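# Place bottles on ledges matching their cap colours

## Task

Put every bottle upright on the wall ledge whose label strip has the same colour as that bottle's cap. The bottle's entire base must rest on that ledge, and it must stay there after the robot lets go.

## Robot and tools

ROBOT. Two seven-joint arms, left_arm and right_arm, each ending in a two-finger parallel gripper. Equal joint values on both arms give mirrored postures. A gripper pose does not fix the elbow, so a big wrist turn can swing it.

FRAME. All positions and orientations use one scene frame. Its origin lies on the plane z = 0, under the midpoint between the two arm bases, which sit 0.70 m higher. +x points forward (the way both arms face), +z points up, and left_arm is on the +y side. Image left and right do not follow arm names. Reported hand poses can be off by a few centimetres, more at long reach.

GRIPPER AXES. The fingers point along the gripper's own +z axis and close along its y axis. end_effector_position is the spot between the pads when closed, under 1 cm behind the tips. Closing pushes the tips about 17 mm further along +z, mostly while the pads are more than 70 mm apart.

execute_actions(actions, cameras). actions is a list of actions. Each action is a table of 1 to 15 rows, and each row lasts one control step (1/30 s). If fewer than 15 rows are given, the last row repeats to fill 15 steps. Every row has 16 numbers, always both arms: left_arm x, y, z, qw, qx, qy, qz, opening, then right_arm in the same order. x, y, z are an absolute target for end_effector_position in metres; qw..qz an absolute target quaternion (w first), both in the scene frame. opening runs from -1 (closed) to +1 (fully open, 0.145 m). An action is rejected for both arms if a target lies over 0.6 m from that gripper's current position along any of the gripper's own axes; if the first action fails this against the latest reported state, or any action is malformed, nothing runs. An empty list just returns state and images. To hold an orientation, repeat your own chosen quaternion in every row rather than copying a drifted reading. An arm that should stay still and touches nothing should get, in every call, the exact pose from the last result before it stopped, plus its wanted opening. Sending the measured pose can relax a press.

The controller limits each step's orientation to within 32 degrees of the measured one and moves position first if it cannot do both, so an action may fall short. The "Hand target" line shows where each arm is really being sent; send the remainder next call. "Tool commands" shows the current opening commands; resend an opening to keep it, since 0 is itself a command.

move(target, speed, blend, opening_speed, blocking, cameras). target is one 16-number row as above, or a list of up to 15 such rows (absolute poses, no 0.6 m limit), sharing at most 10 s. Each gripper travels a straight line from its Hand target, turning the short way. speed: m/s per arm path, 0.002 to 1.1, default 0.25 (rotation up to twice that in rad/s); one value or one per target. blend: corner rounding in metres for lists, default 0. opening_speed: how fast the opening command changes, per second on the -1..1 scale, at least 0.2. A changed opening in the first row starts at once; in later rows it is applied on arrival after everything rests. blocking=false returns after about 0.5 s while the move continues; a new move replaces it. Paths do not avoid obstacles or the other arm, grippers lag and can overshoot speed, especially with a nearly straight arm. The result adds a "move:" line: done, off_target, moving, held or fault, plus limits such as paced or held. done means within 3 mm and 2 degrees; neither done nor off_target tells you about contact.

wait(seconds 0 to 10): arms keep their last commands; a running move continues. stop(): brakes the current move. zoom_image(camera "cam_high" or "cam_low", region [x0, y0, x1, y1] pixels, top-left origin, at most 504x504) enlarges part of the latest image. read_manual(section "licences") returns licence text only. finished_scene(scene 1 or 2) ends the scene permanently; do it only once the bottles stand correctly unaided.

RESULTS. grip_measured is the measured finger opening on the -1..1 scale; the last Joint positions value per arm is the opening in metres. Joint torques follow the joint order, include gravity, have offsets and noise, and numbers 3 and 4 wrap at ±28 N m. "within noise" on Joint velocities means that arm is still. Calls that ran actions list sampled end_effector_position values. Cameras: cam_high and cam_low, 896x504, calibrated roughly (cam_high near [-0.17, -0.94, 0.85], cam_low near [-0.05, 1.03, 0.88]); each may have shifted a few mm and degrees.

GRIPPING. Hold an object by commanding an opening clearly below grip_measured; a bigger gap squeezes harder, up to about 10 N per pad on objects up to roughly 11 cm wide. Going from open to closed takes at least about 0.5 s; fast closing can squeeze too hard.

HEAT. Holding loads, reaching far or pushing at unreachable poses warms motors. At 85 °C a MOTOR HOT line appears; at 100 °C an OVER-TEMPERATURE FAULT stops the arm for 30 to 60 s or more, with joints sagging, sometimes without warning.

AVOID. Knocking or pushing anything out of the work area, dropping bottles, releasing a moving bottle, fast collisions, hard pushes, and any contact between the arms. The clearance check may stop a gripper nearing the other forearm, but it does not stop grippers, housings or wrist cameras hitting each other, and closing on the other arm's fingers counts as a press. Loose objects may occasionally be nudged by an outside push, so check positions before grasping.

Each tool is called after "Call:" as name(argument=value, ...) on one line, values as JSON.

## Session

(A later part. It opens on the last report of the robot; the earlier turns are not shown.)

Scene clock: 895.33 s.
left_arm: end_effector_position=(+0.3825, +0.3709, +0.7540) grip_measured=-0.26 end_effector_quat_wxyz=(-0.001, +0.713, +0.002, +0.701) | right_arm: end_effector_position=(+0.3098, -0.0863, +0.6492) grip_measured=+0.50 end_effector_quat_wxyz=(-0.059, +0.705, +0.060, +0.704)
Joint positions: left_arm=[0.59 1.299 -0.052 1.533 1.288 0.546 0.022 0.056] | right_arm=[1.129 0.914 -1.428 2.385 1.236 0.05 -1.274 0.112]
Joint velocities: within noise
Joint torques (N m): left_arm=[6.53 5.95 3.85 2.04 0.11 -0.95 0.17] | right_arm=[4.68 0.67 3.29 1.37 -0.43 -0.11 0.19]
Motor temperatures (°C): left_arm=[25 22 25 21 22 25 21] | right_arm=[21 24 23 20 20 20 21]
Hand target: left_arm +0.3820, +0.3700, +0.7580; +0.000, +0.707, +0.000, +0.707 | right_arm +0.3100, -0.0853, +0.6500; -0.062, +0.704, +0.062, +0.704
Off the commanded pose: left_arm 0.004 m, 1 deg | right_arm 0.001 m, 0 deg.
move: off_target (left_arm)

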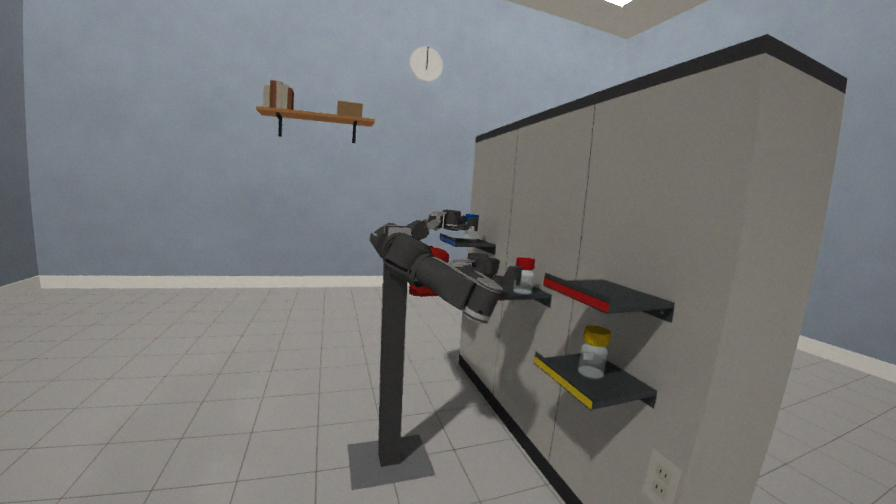

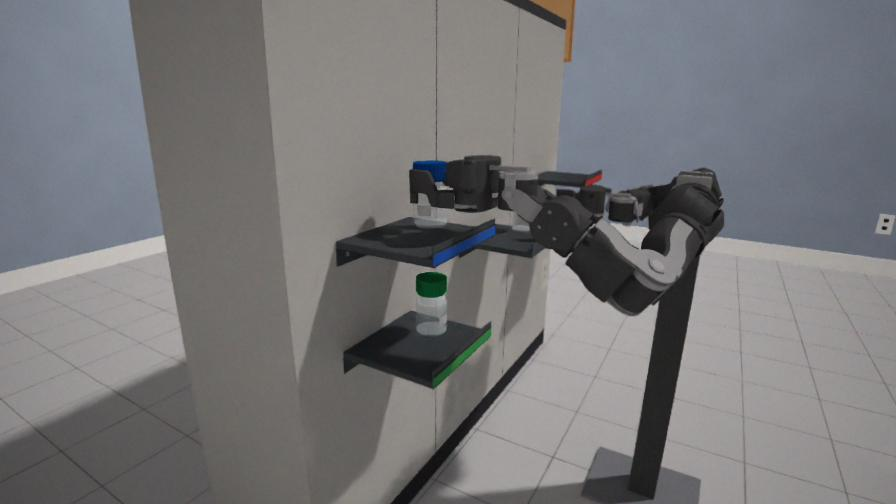

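Call:
move(target=[[0.382,0.37,0.736,0.0,0.7071,0,0.7071,-0.6,0.345,-0.079,0.645,-0.0616,0.7044,0.0616,0.7044,0.5]], speed=0.04)

Call:
zoom_image(camera="cam_low", region=[320, 130, 580, 300])

Call:
zoom_image(camera="cam_high", region=[440, 180, 600, 310])

Scene clock: 906.27 s.
left_arm: end_effector_position=(+0.3808, +0.3708, +0.7450) grip_measured=-0.26 end_effector_quat_wxyz=(+0.000, +0.696, +0.000, +0.718) | right_arm: end_effector_position=(+0.3449, -0.0798, +0.6430) grip_measured=+0.50 end_effector_quat_wxyz=(-0.058, +0.706, +0.062, +0.703)
Joint positions: left_arm=[0.426 1.309 0.034 1.558 1.299 0.424 0.022 0.056] | right_arm=[1.162 0.842 -1.428 2.205 1.258 0.033 -1.17 0.112]
Joint velocities: within noise
Joint torques (N m): left_arm=[3.63 6.82 1.42 1.59 0.18 -0.2 0.05] | right_arm=[5.45 0.62 4.3 1.46 -0.39 -0.28 0.15]
Motor temperatures (°C): left_arm=[25 23 26 21 21 25 21] | right_arm=[22 24 24 20 20 20 21]
Hand target: left_arm +0.3820, +0.3700, +0.7361; +0.000, +0.707, +0.000, +0.707 | right_arm +0.3450, -0.0789, +0.6450; -0.062, +0.704, +0.062, +0.704
Off the commanded pose: left_arm 0.009 m, 2 deg | right_arm 0.002 m, 1 deg.
move: off_target (left_arm)

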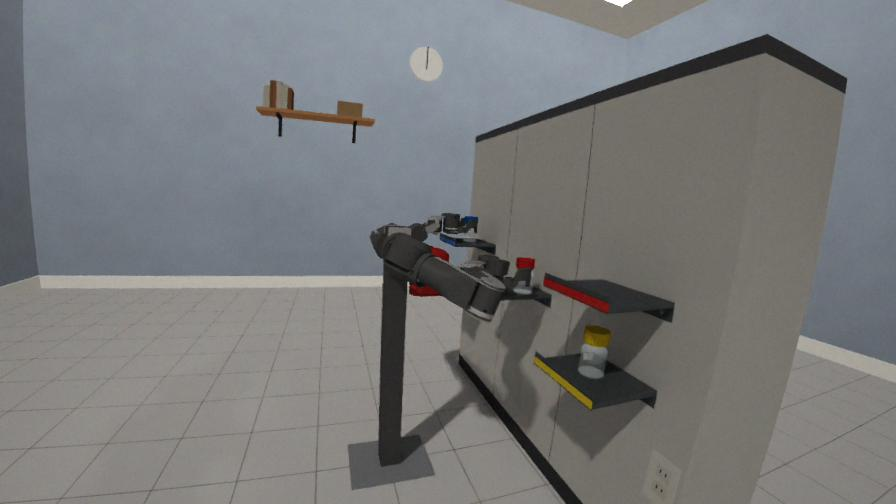

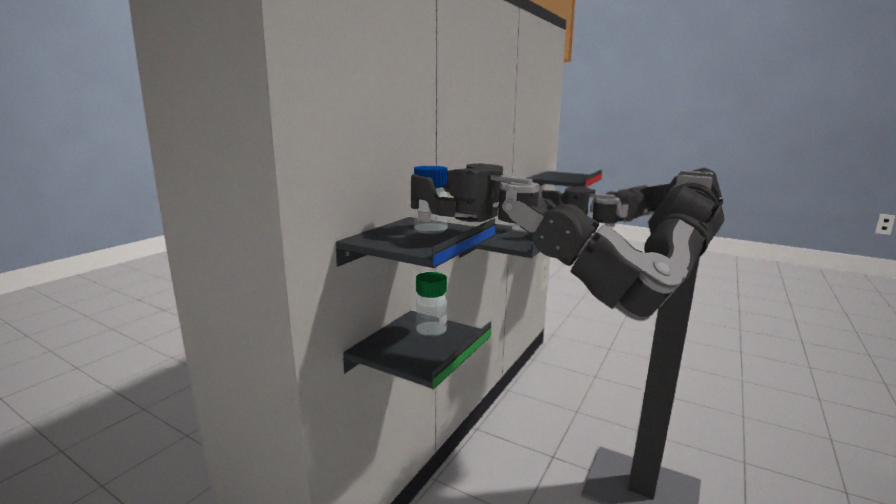

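Scaled by 1.938 from the camera's 896x504 image, which has a finer 1280x720 frame.

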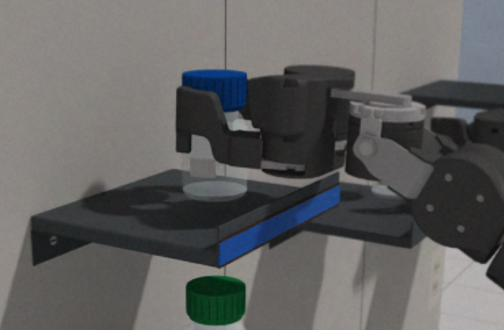

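Scaled by 3.150 from the camera's 896x504 image, which has a finer 1280x720 frame.

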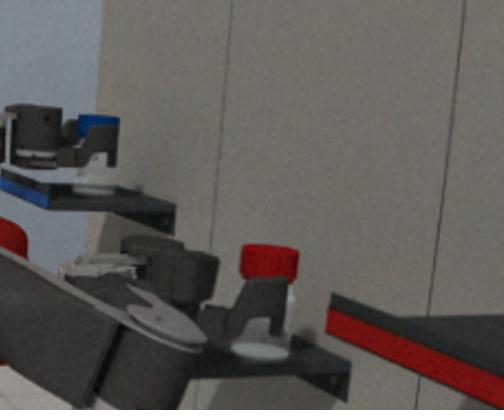

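Call:
move(target=[[0.382,0.37,0.7435,0.0,0.7071,0,0.7071,-0.6,0.388,-0.0715,0.642,-0.0616,0.7044,0.0616,0.7044,0.5],[0.382,0.37,0.7435,0.0,0.7071,0,0.7071,0.25,0.388,-0.0715,0.642,-0.0616,0.7044,0.0616,0.7044,-0.6]], speed=0.06, opening_speed=0.7)

Call:
zoom_image(camera="cam_low", region=[320, 130, 580, 300])

Call:
zoom_image(camera="cam_high", region=[440, 180, 600, 310])

Scene clock: 919.63 s.
left_arm: end_effector_position=(+0.3815, +0.3701, +0.7451) grip_measured=+0.25 end_effector_quat_wxyz=(-0.001, +0.705, -0.001, +0.709) | right_arm: end_effector_position=(+0.3877, -0.0716, +0.6395) grip_measured=-0.28 end_effector_quat_wxyz=(-0.059, +0.707, +0.063, +0.702)
Joint positions: left_arm=[0.472 1.316 -0.001 1.553 1.305 0.461 0.019 0.094] | right_arm=[1.208 0.742 -1.428 1.977 1.289 0.016 -1.042 0.055]
Joint velocities: within noise
Joint torques (N m): left_arm=[6.18 6.18 2.35 1.2 0.16 -0.55 0.1] | right_arm=[6.4 0.51 4.82 1.47 -0.41 -0.35 0.06]
Motor temperatures (°C): left_arm=[24 24 25 21 21 25 21] | right_arm=[23 24 24 19 20 20 21]
Hand target: left_arm +0.3820, +0.3699, +0.7434; +0.000, +0.707, +0.000, +0.707 | right_arm +0.3879, -0.0714, +0.6420; -0.062, +0.704, +0.062, +0.704
Off the commanded pose: left_arm 0.002 m, 0 deg | right_arm 0.003 m, 1 deg.
move: done

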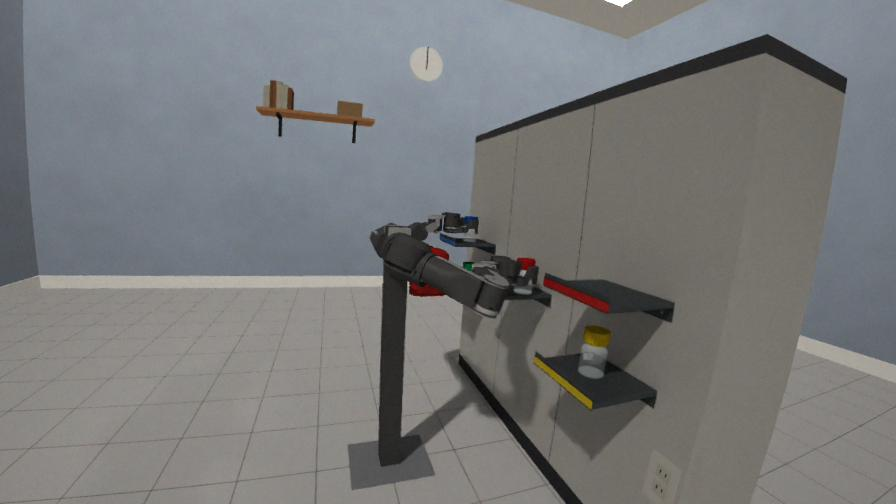

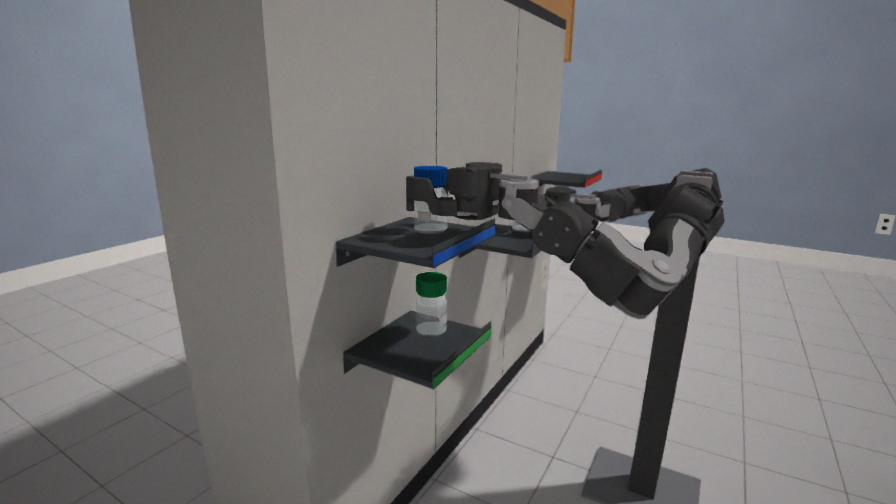

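Scaled by 1.938 from the camera's 896x504 image, which has a finer 1280x720 frame.

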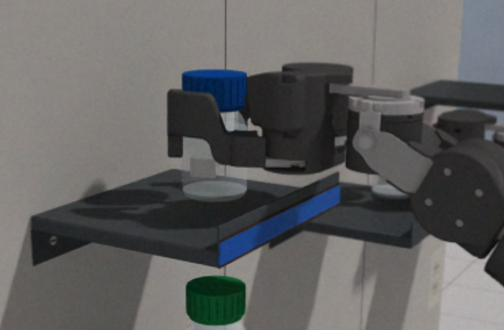

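Scaled by 3.150 from the camera's 896x504 image, which has a finer 1280x720 frame.

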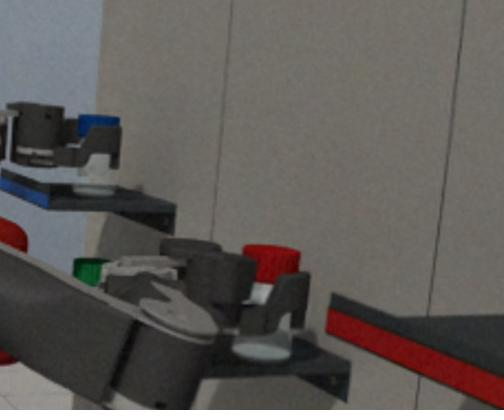

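Call:
move(target=[[0.36,0.37,0.745,0.0,0.7071,0,0.7071,0.25,0.388,-0.0715,0.682,-0.0616,0.7044,0.0616,0.7044,-0.6],[0.28,0.37,0.75,0.0,0.7071,0,0.7071,0.25,0.31,-0.1,0.71,-0.0616,0.7044,0.0616,0.7044,-0.6],[0.26,0.36,0.75,0.0,0.7071,0,0.7071,0.25,0.31,-0.2,0.787,0,0.7071,0,0.7071,-0.6],[0.26,0.36,0.75,0.0,0.7071,0,0.7071,0.25,0.33,-0.32,0.79,0,0.7071,0,0.7071,-0.6],[0.26,0.36,0.75,0.0,0.7071,0,0.7071,0.25,0.382,-0.375,0.785,0,0.7071,0,0.7071,-0.6]], speed=0.12, blend=[0.01,0.03,0.03,0.03,0])

Call:
zoom_image(camera="cam_low", region=[320, 130, 640, 300])

Call:
zoom_image(camera="cam_high", region=[480, 180, 680, 340])

Scene clock: 937.17 s.
left_arm: end_effector_position=(+0.2608, +0.3587, +0.7509) grip_measured=+0.25 end_effector_quat_wxyz=(+0.001, +0.707, -0.004, +0.708) | right_arm: end_effector_position=(+0.3825, -0.3760, +0.7814) grip_measured=-0.28 end_effector_quat_wxyz=(+0.001, +0.712, -0.002, +0.702)
Joint positions: left_arm=[-0.508 1.034 1.265 2.006 1.331 0.781 0.123 0.094] | right_arm=[0.838 1.286 -0.178 1.468 1.255 0.653 0.055 0.055]
Joint velocities: within noise
Joint torques (N m): left_arm=[1.25 5.05 2.67 1.5 0.22 -0.57 -0.06] | right_arm=[5.08 5.16 4.03 1.65 0.12 -0.71 0.19]
Motor temperatures (°C): left_arm=[24 24 25 21 21 25 21] | right_arm=[23 24 25 19 20 20 21]
Hand target: left_arm +0.2600, +0.3600, +0.7500; +0.000, +0.707, +0.000, +0.707 | right_arm +0.3820, -0.3750, +0.7849; +0.000, +0.707, +0.000, +0.707
Off the commanded pose: left_arm 0.002 m, 0 deg | right_arm 0.004 m, 1 deg.
joint sent to its limit (left arm) — joint 6 (wrist pitch), upper limit. The joint targets still meet the commanded pose.
move: off_target (right_arm)

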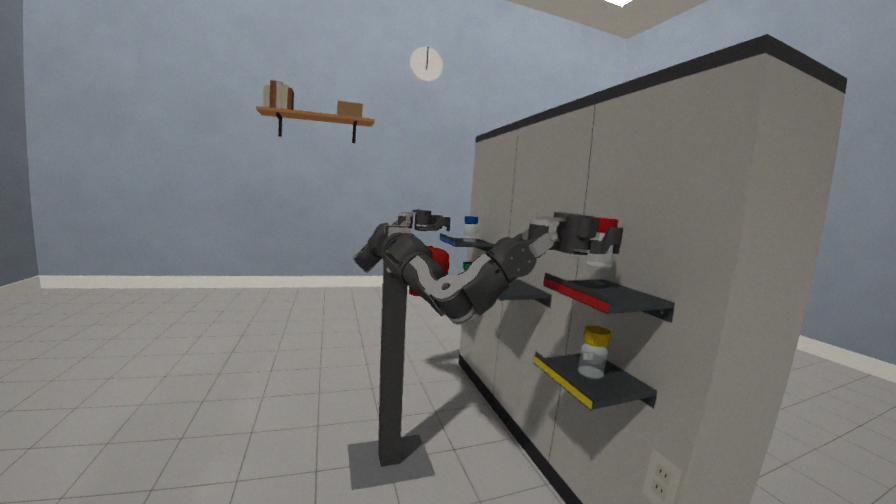

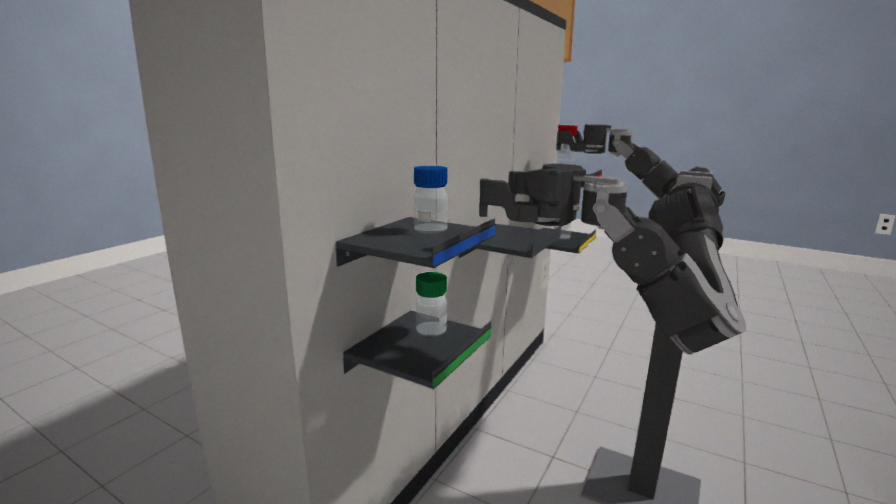

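Scaled by 1.575 from the camera's 896x504 image, which has a finer 1280x720 frame.

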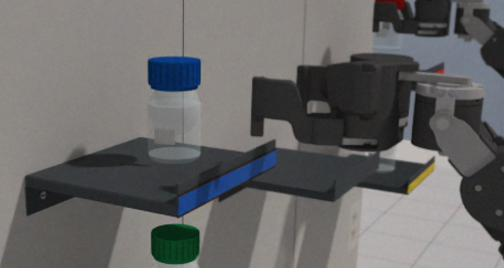

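Scaled by 2.520 from the camera's 896x504 image, which has a finer 1280x720 frame.

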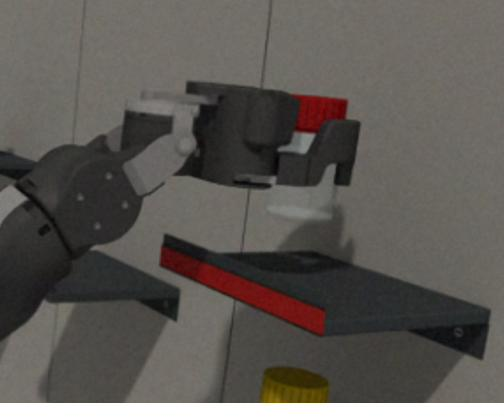

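Call:
move(target=[[0.26,0.36,0.75,0.0,0.7071,0,0.7071,0.25,0.382,-0.38,0.758,0,0.7071,0,0.7071,-0.6],[0.26,0.36,0.75,0.0,0.7071,0,0.7071,0.25,0.382,-0.38,0.735,0,0.7071,0,0.7071,-0.6]], speed=[0.06,0.03])

Call:
zoom_image(camera="cam_high", region=[480, 180, 680, 340])

Scene clock: 946.20 s.
left_arm: end_effector_position=(+0.2608, +0.3587, +0.7509) grip_measured=+0.25 end_effector_quat_wxyz=(+0.001, +0.707, -0.004, +0.708) | right_arm: end_effector_position=(+0.3821, -0.3808, +0.7340) grip_measured=-0.28 end_effector_quat_wxyz=(+0.002, +0.709, -0.001, +0.705)
Joint positions: left_arm=[-0.508 1.034 1.265 2.006 1.331 0.781 0.123 0.094] | right_arm=[0.42 1.301 0.038 1.512 1.267 0.445 0.07 0.055]
Joint velocities: within noise
Joint torques (N m): left_arm=[1.25 5.05 2.69 1.5 0.22 -0.58 -0.06] | right_arm=[3.55 6.9 4.72 1.54 0.22 -0.61 0.11]
Motor temperatures (°C): left_arm=[24 24 25 21 21 25 21] | right_arm=[23 24 25 19 20 20 21]
Hand target: left_arm +0.2600, +0.3600, +0.7500; +0.000, +0.707, +0.000, +0.707 | right_arm +0.3820, -0.3799, +0.7350; +0.000, +0.707, +0.000, +0.707
Off the commanded pose: left_arm 0.002 m, 0 deg | right_arm 0.001 m, 0 deg.
joint sent to its limit (left arm) — joint 6 (wrist pitch), upper limit. The joint targets still meet the commanded pose.
move: done

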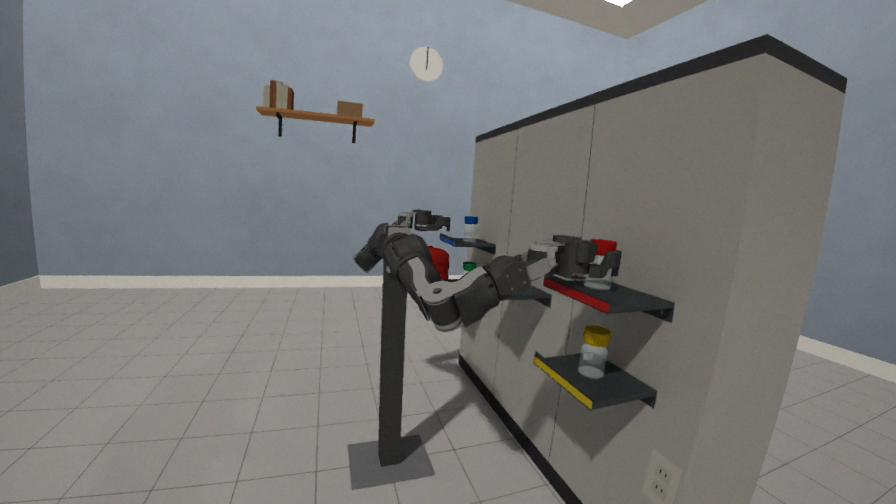

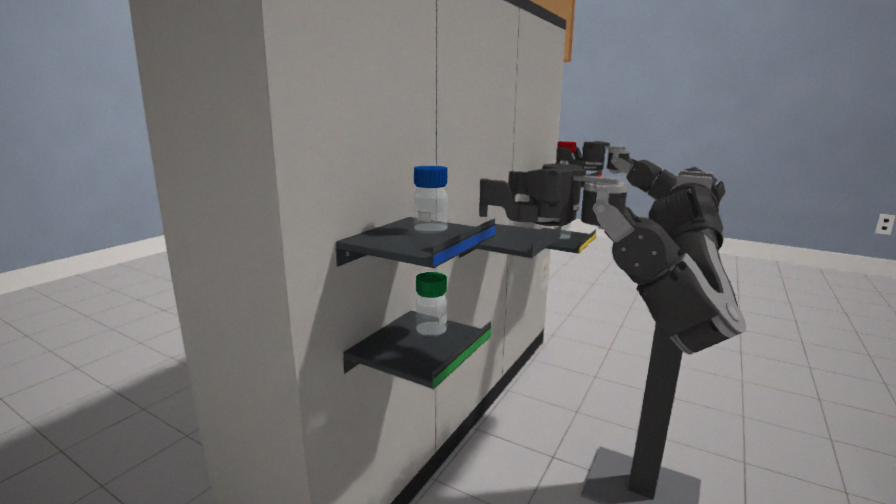

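Scaled by 2.520 from the camera's 896x504 image, which has a finer 1280x720 frame.

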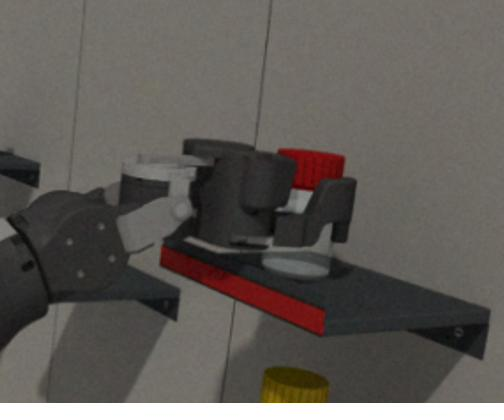

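Call:
move(target=[[0.26,0.36,0.75,0.0,0.7071,0,0.7071,0.25,0.382,-0.38,0.725,0,0.7071,0,0.7071,-0.6]], speed=0.02)

Call:
zoom_image(camera="cam_high", region=[520, 220, 660, 330])

Scene clock: 954.37 s.
left_arm: end_effector_position=(+0.2608, +0.3587, +0.7509) grip_measured=+0.25 end_effector_quat_wxyz=(+0.001, +0.707, -0.004, +0.708) | right_arm: end_effector_position=(+0.3811, -0.3804, +0.7332) grip_measured=-0.28 end_effector_quat_wxyz=(+0.002, +0.696, +0.001, +0.718)
Joint positions: left_arm=[-0.508 1.034 1.265 2.006 1.331 0.781 0.123 0.094] | right_arm=[0.353 1.314 0.063 1.52 1.284 0.37 0.07 0.055]
Joint velocities: within noise
Joint torques (N m): left_arm=[1.25 5.05 2.69 1.5 0.22 -0.57 -0.06] | right_arm=[2.33 7.4 2.32 1.17 0.26 0.02 -0.02]
Motor temperatures (°C): left_arm=[23 24 26 21 21 25 21] | right_arm=[22 25 25 19 20 20 21]
Hand target: left_arm +0.2600, +0.3600, +0.7500; +0.000, +0.707, +0.000, +0.707 | right_arm +0.3820, -0.3800, +0.7250; +0.000, +0.707, +0.000, +0.707
Off the commanded pose: left_arm 0.002 m, 0 deg | right_arm 0.008 m, 2 deg.
joint sent to its limit (left arm) — joint 6 (wrist pitch), upper limit. The joint targets still meet the commanded pose.
move: off_target (right_arm)

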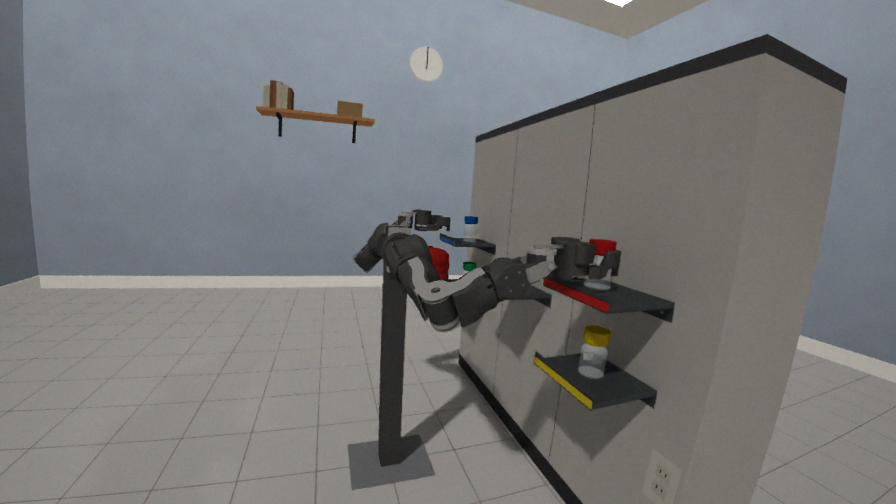

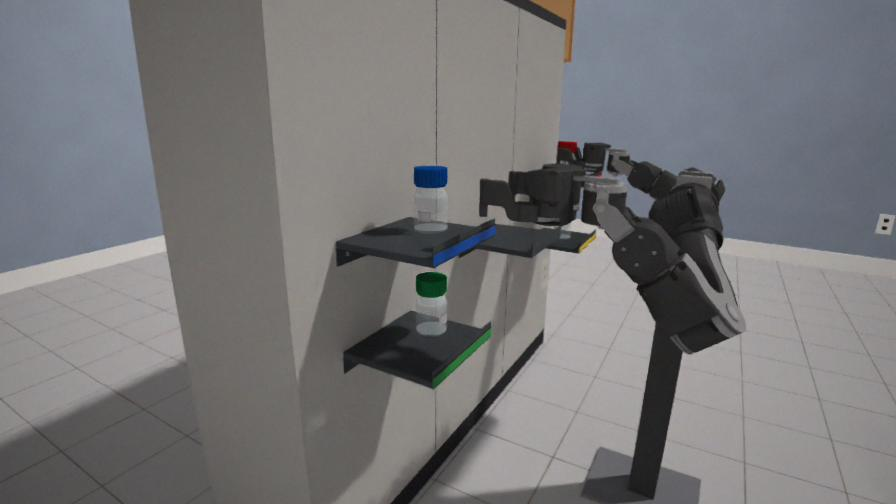

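Scaled by 3.600 from the camera's 896x504 image, which has a finer 1280x720 frame.

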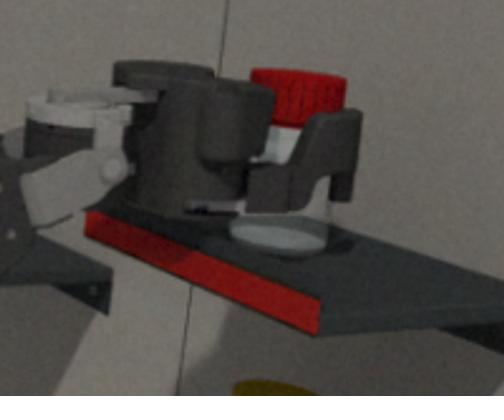

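Contact. Release and retract.

Call:
move(target=[[0.26,0.36,0.75,0.0,0.7071,0,0.7071,0.25,0.382,-0.38,0.732,0,0.7071,0,0.7071,-0.6],[0.26,0.36,0.75,0.0,0.7071,0,0.7071,0.25,0.382,-0.38,0.732,0,0.7071,0,0.7071,0.25]], speed=0.03, opening_speed=0.7, cameras=[])

Call:
move(target=[[0.25,0.36,0.75,0.0,0.7071,0,0.7071,0.25,0.36,-0.38,0.734,0,0.7071,0,0.7071,0.25],[0.25,0.36,0.75,0.0,0.7071,0,0.7071,0.25,0.26,-0.37,0.74,0,0.7071,0,0.7071,0.25]], speed=0.1)

Call:
zoom_image(camera="cam_high", region=[400, 180, 700, 420])

Call:
zoom_image(camera="cam_low", region=[320, 130, 640, 400])

Scene clock: 968.77 s.
left_arm: end_effector_position=(+0.2608, +0.3587, +0.7509) grip_measured=+0.25 end_effector_quat_wxyz=(+0.001, +0.707, -0.004, +0.708) | right_arm: end_effector_position=(+0.3815, -0.3803, +0.7338) grip_measured=+0.25 end_effector_quat_wxyz=(+0.001, +0.705, +0.001, +0.709)
Joint positions: left_arm=[-0.508 1.034 1.265 2.006 1.331 0.781 0.123 0.094] | right_arm=[0.391 1.319 0.04 1.516 1.288 0.408 0.07 0.094]
Joint velocities: within noise
Joint torques (N m): left_arm=[1.25 5.05 2.67 1.48 0.22 -0.57 -0.06] | right_arm=[4.26 7.03 3.07 1.26 0.18 -0.34 -0.02]
Motor temperatures (°C): left_arm=[23 24 26 21 21 25 21] | right_arm=[22 25 24 19 20 20 21]
Hand target: left_arm +0.2600, +0.3600, +0.7500; +0.000, +0.707, +0.000, +0.707 | right_arm +0.3820, -0.3800, +0.7320; +0.000, +0.707, +0.000, +0.707
Off the commanded pose: left_arm 0.002 m, 0 deg | right_arm 0.002 m, 0 deg.
joint sent to its limit (left arm) — joint 6 (wrist pitch), upper limit. The joint targets still meet the commanded pose.
move: done
No camera images: "cameras" was empty.

Scene clock: 970.40 s.
left_arm: end_effector_position=(+0.2505, +0.3607, +0.7507) grip_measured=+0.25 end_effector_quat_wxyz=(-0.003, +0.706, +0.001, +0.708) | right_arm: end_effector_position=(+0.2601, -0.3711, +0.7404) grip_measured=+0.25 end_effector_quat_wxyz=(+0.003, +0.706, -0.002, +0.708)
Joint positions: left_arm=[-0.579 1.006 1.344 2.028 1.351 0.781 0.133 0.094] | right_arm=[-0.445 0.987 1.219 1.97 1.22 0.783 0.213 0.094]
Joint velocities: within noise
Joint torques (N m): left_arm=[0.94 5.18 2.44 1.32 0.22 -0.57 0.23] | right_arm=[0.83 6.79 2.96 1.43 0.25 -0.33 0.16]
Motor temperatures (°C): left_arm=[23 24 26 21 21 25 21] | right_arm=[22 25 24 19 20 20 21]
Hand target: left_arm +0.2500, +0.3600, +0.7500; +0.000, +0.707, +0.000, +0.707 | right_arm +0.2600, -0.3700, +0.7400; +0.000, +0.707, +0.000, +0.707
Off the commanded pose: left_arm 0.001 m, 0 deg | right_arm 0.001 m, 0 deg.
joint sent to its limit (left arm) — joint 6 (wrist pitch), upper limit. The joint targets still meet the commanded pose.
move: done

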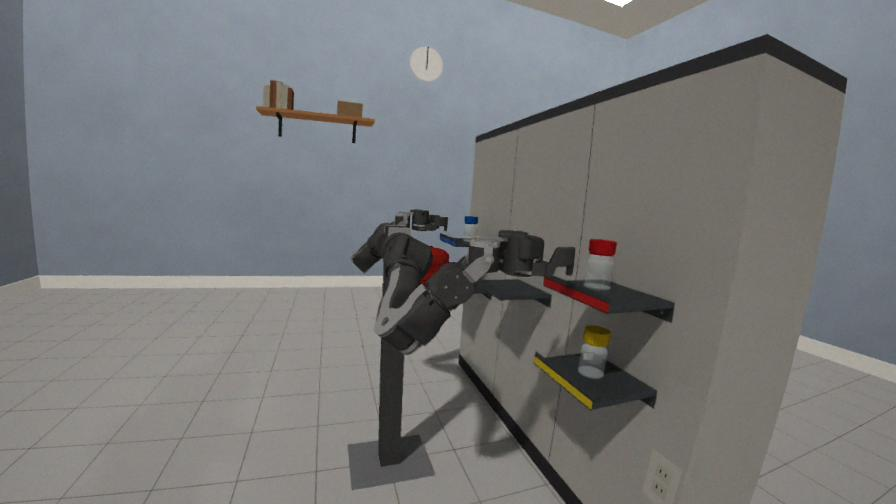

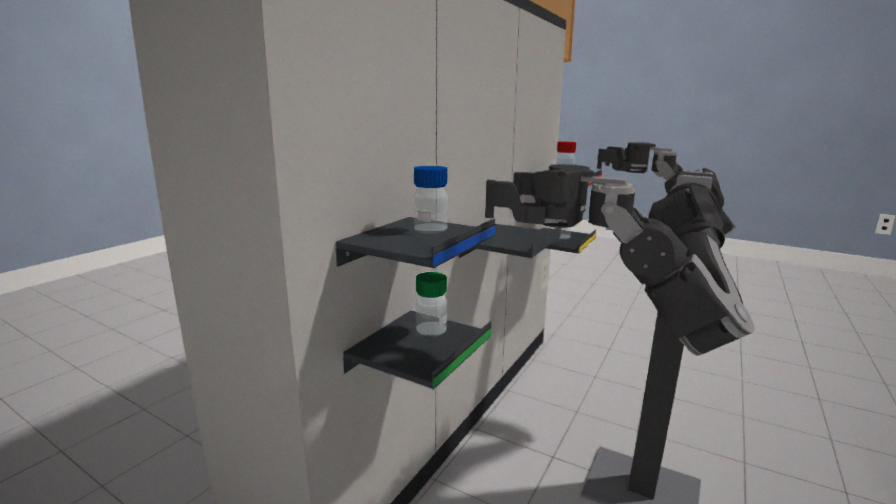

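Scaled by 1.680 from the camera's 896x504 image, which has a finer 1280x720 frame.

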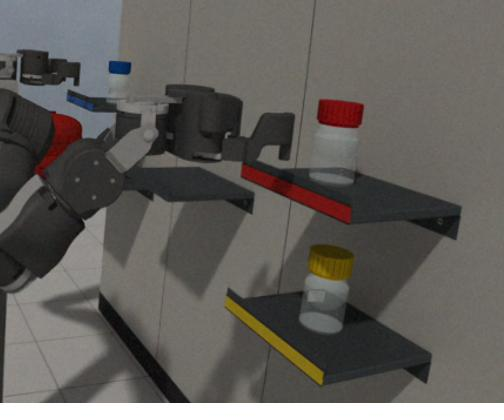

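Scaled by 1.575 from the camera's 896x504 image, which has a finer 1280x720 frame.

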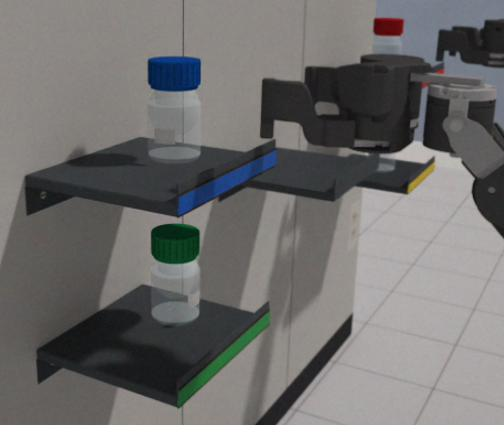

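Call:
move(target=[[0.25,0.3,0.6,0,1,0,1,0.5,0.26,-0.25,0.65,0,1,0,1,0.5],[0.25,0.35,0.56,0,1,0,1,0.5,0.3,-0.09,0.65,-0.09,1,0.09,1,0.5]], speed=0.3, blend=[0.05,0])

Scene clock: 1061.17 s.
left_arm: end_effector_position=(+0.2494, +0.3512, +0.5607) grip_measured=+0.50 end_effector_quat_wxyz=(-0.003, +0.707, +0.003, +0.708) | right_arm: end_effector_position=(+0.3005, -0.0903, +0.6500) grip_measured=+0.50 end_effector_quat_wxyz=(-0.064, +0.704, +0.062, +0.705)
Joint positions: left_arm=[-0.677 0.575 0.731 1.898 0.826 0.035 0.356 0.112] | right_arm=[0.203 0.385 -0.436 2.433 0.635 0.783 -0.69 0.112]
Joint velocities: within noise
Joint torques (N m): left_arm=[0.73 5 1.5 3.26 0.32 -0.64 0.24] | right_arm=[3.52 1.04 0.46 3.11 -0.11 -0.24 -0.16]
Motor temperatures (°C): left_arm=[22 24 25 21 21 25 21] | right_arm=[21 26 24 19 20 20 21]
Hand target: left_arm +0.2500, +0.3501, +0.5600; +0.000, +0.707, +0.000, +0.707 | right_arm +0.3000, -0.0900, +0.6501; -0.063, +0.704, +0.063, +0.704
Off the commanded pose: left_arm 0.002 m, 0 deg | right_arm 0.001 m, 0 deg.
joint sent to its limit (right arm) — joint 6 (wrist pitch), upper limit. The joint targets still meet the commanded pose.
move: done

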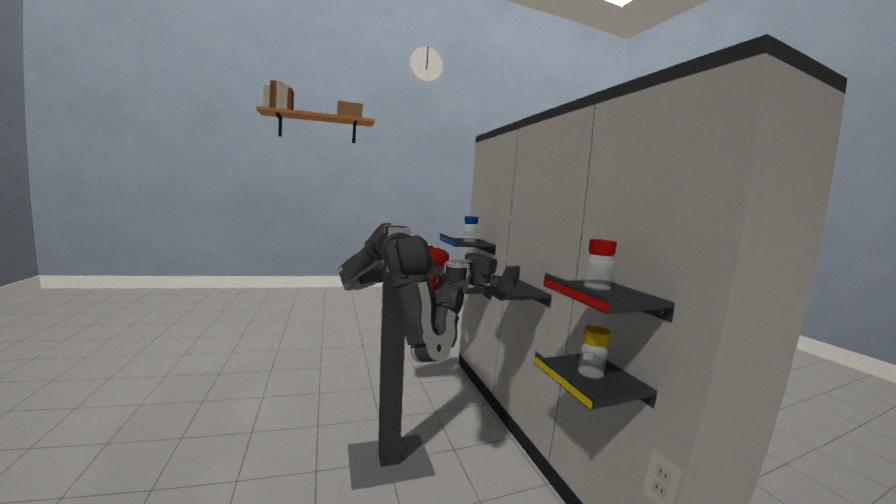

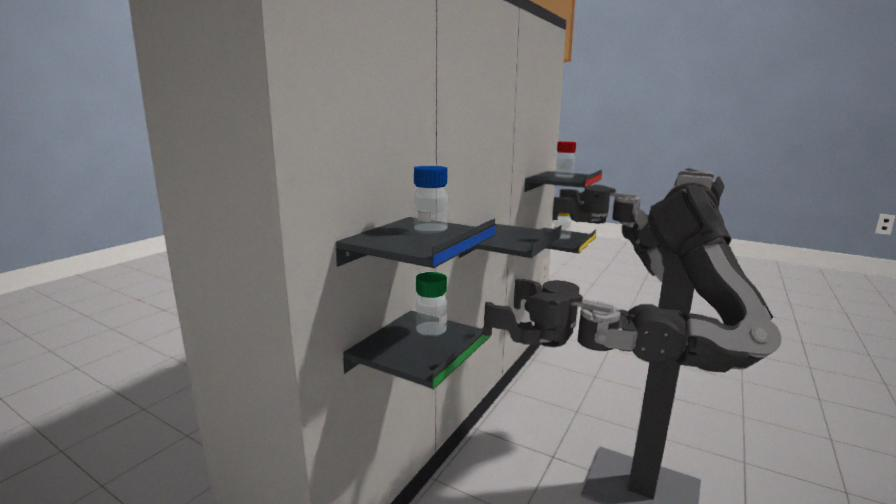

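Call:
move(target=[[0.26,0.34,0.59,0,1,0,1,0.2,0.27,-0.22,0.62,0,1,0,1,0.2],[0.27,0.2,0.62,0,1,0,1,0.2,0.25,-0.37,0.6,0,1,0,1,0.2],[0.295,0.05,0.69,-0,1,0,1,0.2,0.25,-0.37,0.6,0,1,0,1,0.2],[0.31,-0.04,0.69,0.22,1,-0.22,1,0.2,0.25,-0.37,0.6,0,1,0,1,0.2],[0.385,-0.068,0.685,0.22,1,-0.22,1,0.2,0.25,-0.37,0.6,0,1,0,1,0.2]], speed=0.25, blend=[0.02,0.04,0.04,0.03,0], cameras=["cam_low"])

Scene clock: 1074.53 s.
left_arm: end_effector_position=(+0.3858, -0.0662, +0.6850) grip_measured=+0.20 end_effector_quat_wxyz=(+0.150, +0.692, -0.149, +0.690) | right_arm: end_effector_position=(+0.2499, -0.3698, +0.5977) grip_measured=+0.20 end_effector_quat_wxyz=(+0.000, +0.710, -0.002, +0.704)
Joint positions: left_arm=[0.956 0.096 -0.929 1.735 0.951 0.561 -0.823 0.09] | right_arm=[-0.863 0.77 0.876 1.908 1.063 0.032 0.292 0.09]
Joint velocities: within noise
Joint torques (N m): left_arm=[8.93 -1.62 1.59 2.88 -0.25 -0.56 0.24] | right_arm=[0.44 4.87 4.78 2.14 0.33 -0.51 0.18]
Motor temperatures (°C): left_arm=[22 24 25 21 21 25 21] | right_arm=[21 25 24 19 20 20 21]
Hand target: left_arm +0.3850, -0.0680, +0.6850; +0.152, +0.691, -0.152, +0.691 | right_arm +0.2500, -0.3700, +0.6000; +0.000, +0.707, +0.000, +0.707
Off the commanded pose: left_arm 0.002 m, 0 deg | right_arm 0.002 m, 0 deg.
move: done
Images, in order (width x height): cam_low 896x504.

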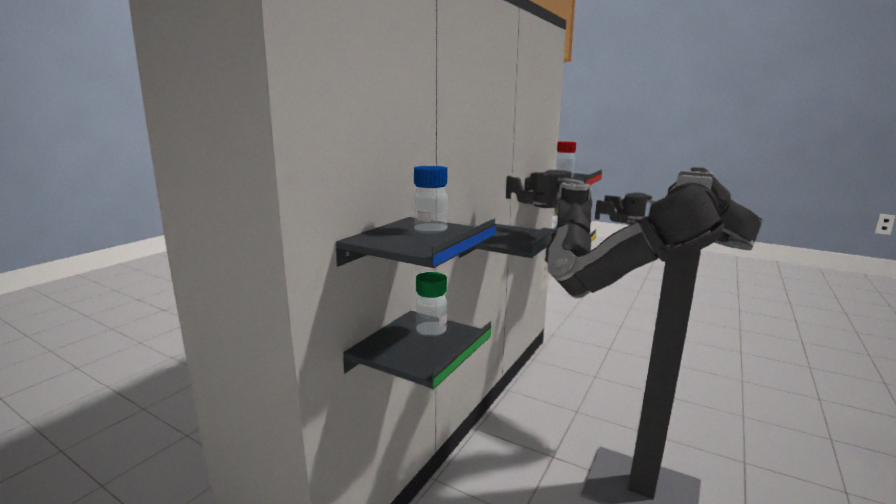

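Call:
move(target=[[0.305,-0.03,0.685,0.22,1,-0.22,1,0.2,0.26,-0.34,0.76,0,1,0,1,0.2],[0.295,0.1,0.675,0,1,0,1,0.2,0.28,-0.32,0.79,0,1,0,1,0.2],[0.275,0.22,0.62,0,1,0,1,0.2,0.31,-0.2,0.785,0,1,0,1,0.2],[0.26,0.34,0.59,0,1,0,1,0.2,0.3,-0.06,0.7,0,1,0,1,0.2],[0.26,0.34,0.59,0,1,0,1,0.2,0.31,0.015,0.69,-0.22,1,0.22,1,0.2],[0.26,0.34,0.59,0,1,0,1,0.2,0.385,0.05,0.685,-0.22,1,0.22,1,0.2]], speed=0.25, blend=[0.02,0.04,0.04,0.03,0.02,0], cameras=["cam_high"])

Scene clock: 1093.80 s.
left_arm: end_effector_position=(+0.2601, +0.3411, +0.5913) grip_measured=+0.20 end_effector_quat_wxyz=(-0.004, +0.715, +0.000, +0.699) | right_arm: end_effector_position=(+0.3862, +0.0481, +0.6851) grip_measured=+0.20 end_effector_quat_wxyz=(-0.149, +0.692, +0.149, +0.690)
Joint positions: left_arm=[0.751 1.917 -1.564 2.011 1.469 -0.786 -0.147 0.09] | right_arm=[1.011 0.217 -0.985 1.789 1.068 0.499 -0.851 0.09]
Joint velocities: within noise
Joint torques (N m): left_arm=[2.04 4.26 1.58 0.5 0.12 -0.69 0.24] | right_arm=[6.24 -1.49 2.66 2.28 -0.36 -0.39 0.15]
Motor temperatures (°C): left_arm=[24 23 25 21 21 25 21] | right_arm=[21 25 24 19 20 20 21]
Hand target: left_arm +0.2602, +0.3400, +0.5902; -0.001, +0.715, +0.000, +0.699 | right_arm +0.3850, +0.0500, +0.6851; -0.152, +0.690, +0.152, +0.691
Off the commanded pose: left_arm 0.002 m, 1 deg | right_arm 0.002 m, 0 deg.
joint sent to its limit (left arm) — joint 3 (upper arm roll), lower limit; joint 6 (wrist pitch), lower limit. The joint targets still meet the commanded pose.
move: done
Images, in order (width x height): cam_high 896x504.

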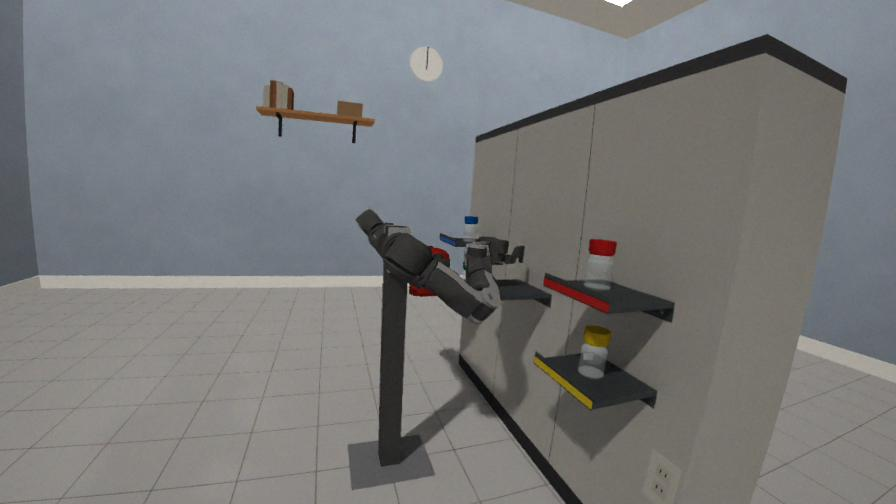

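Call:
finished_scene(scene=1)

The scene is finished: the task was done.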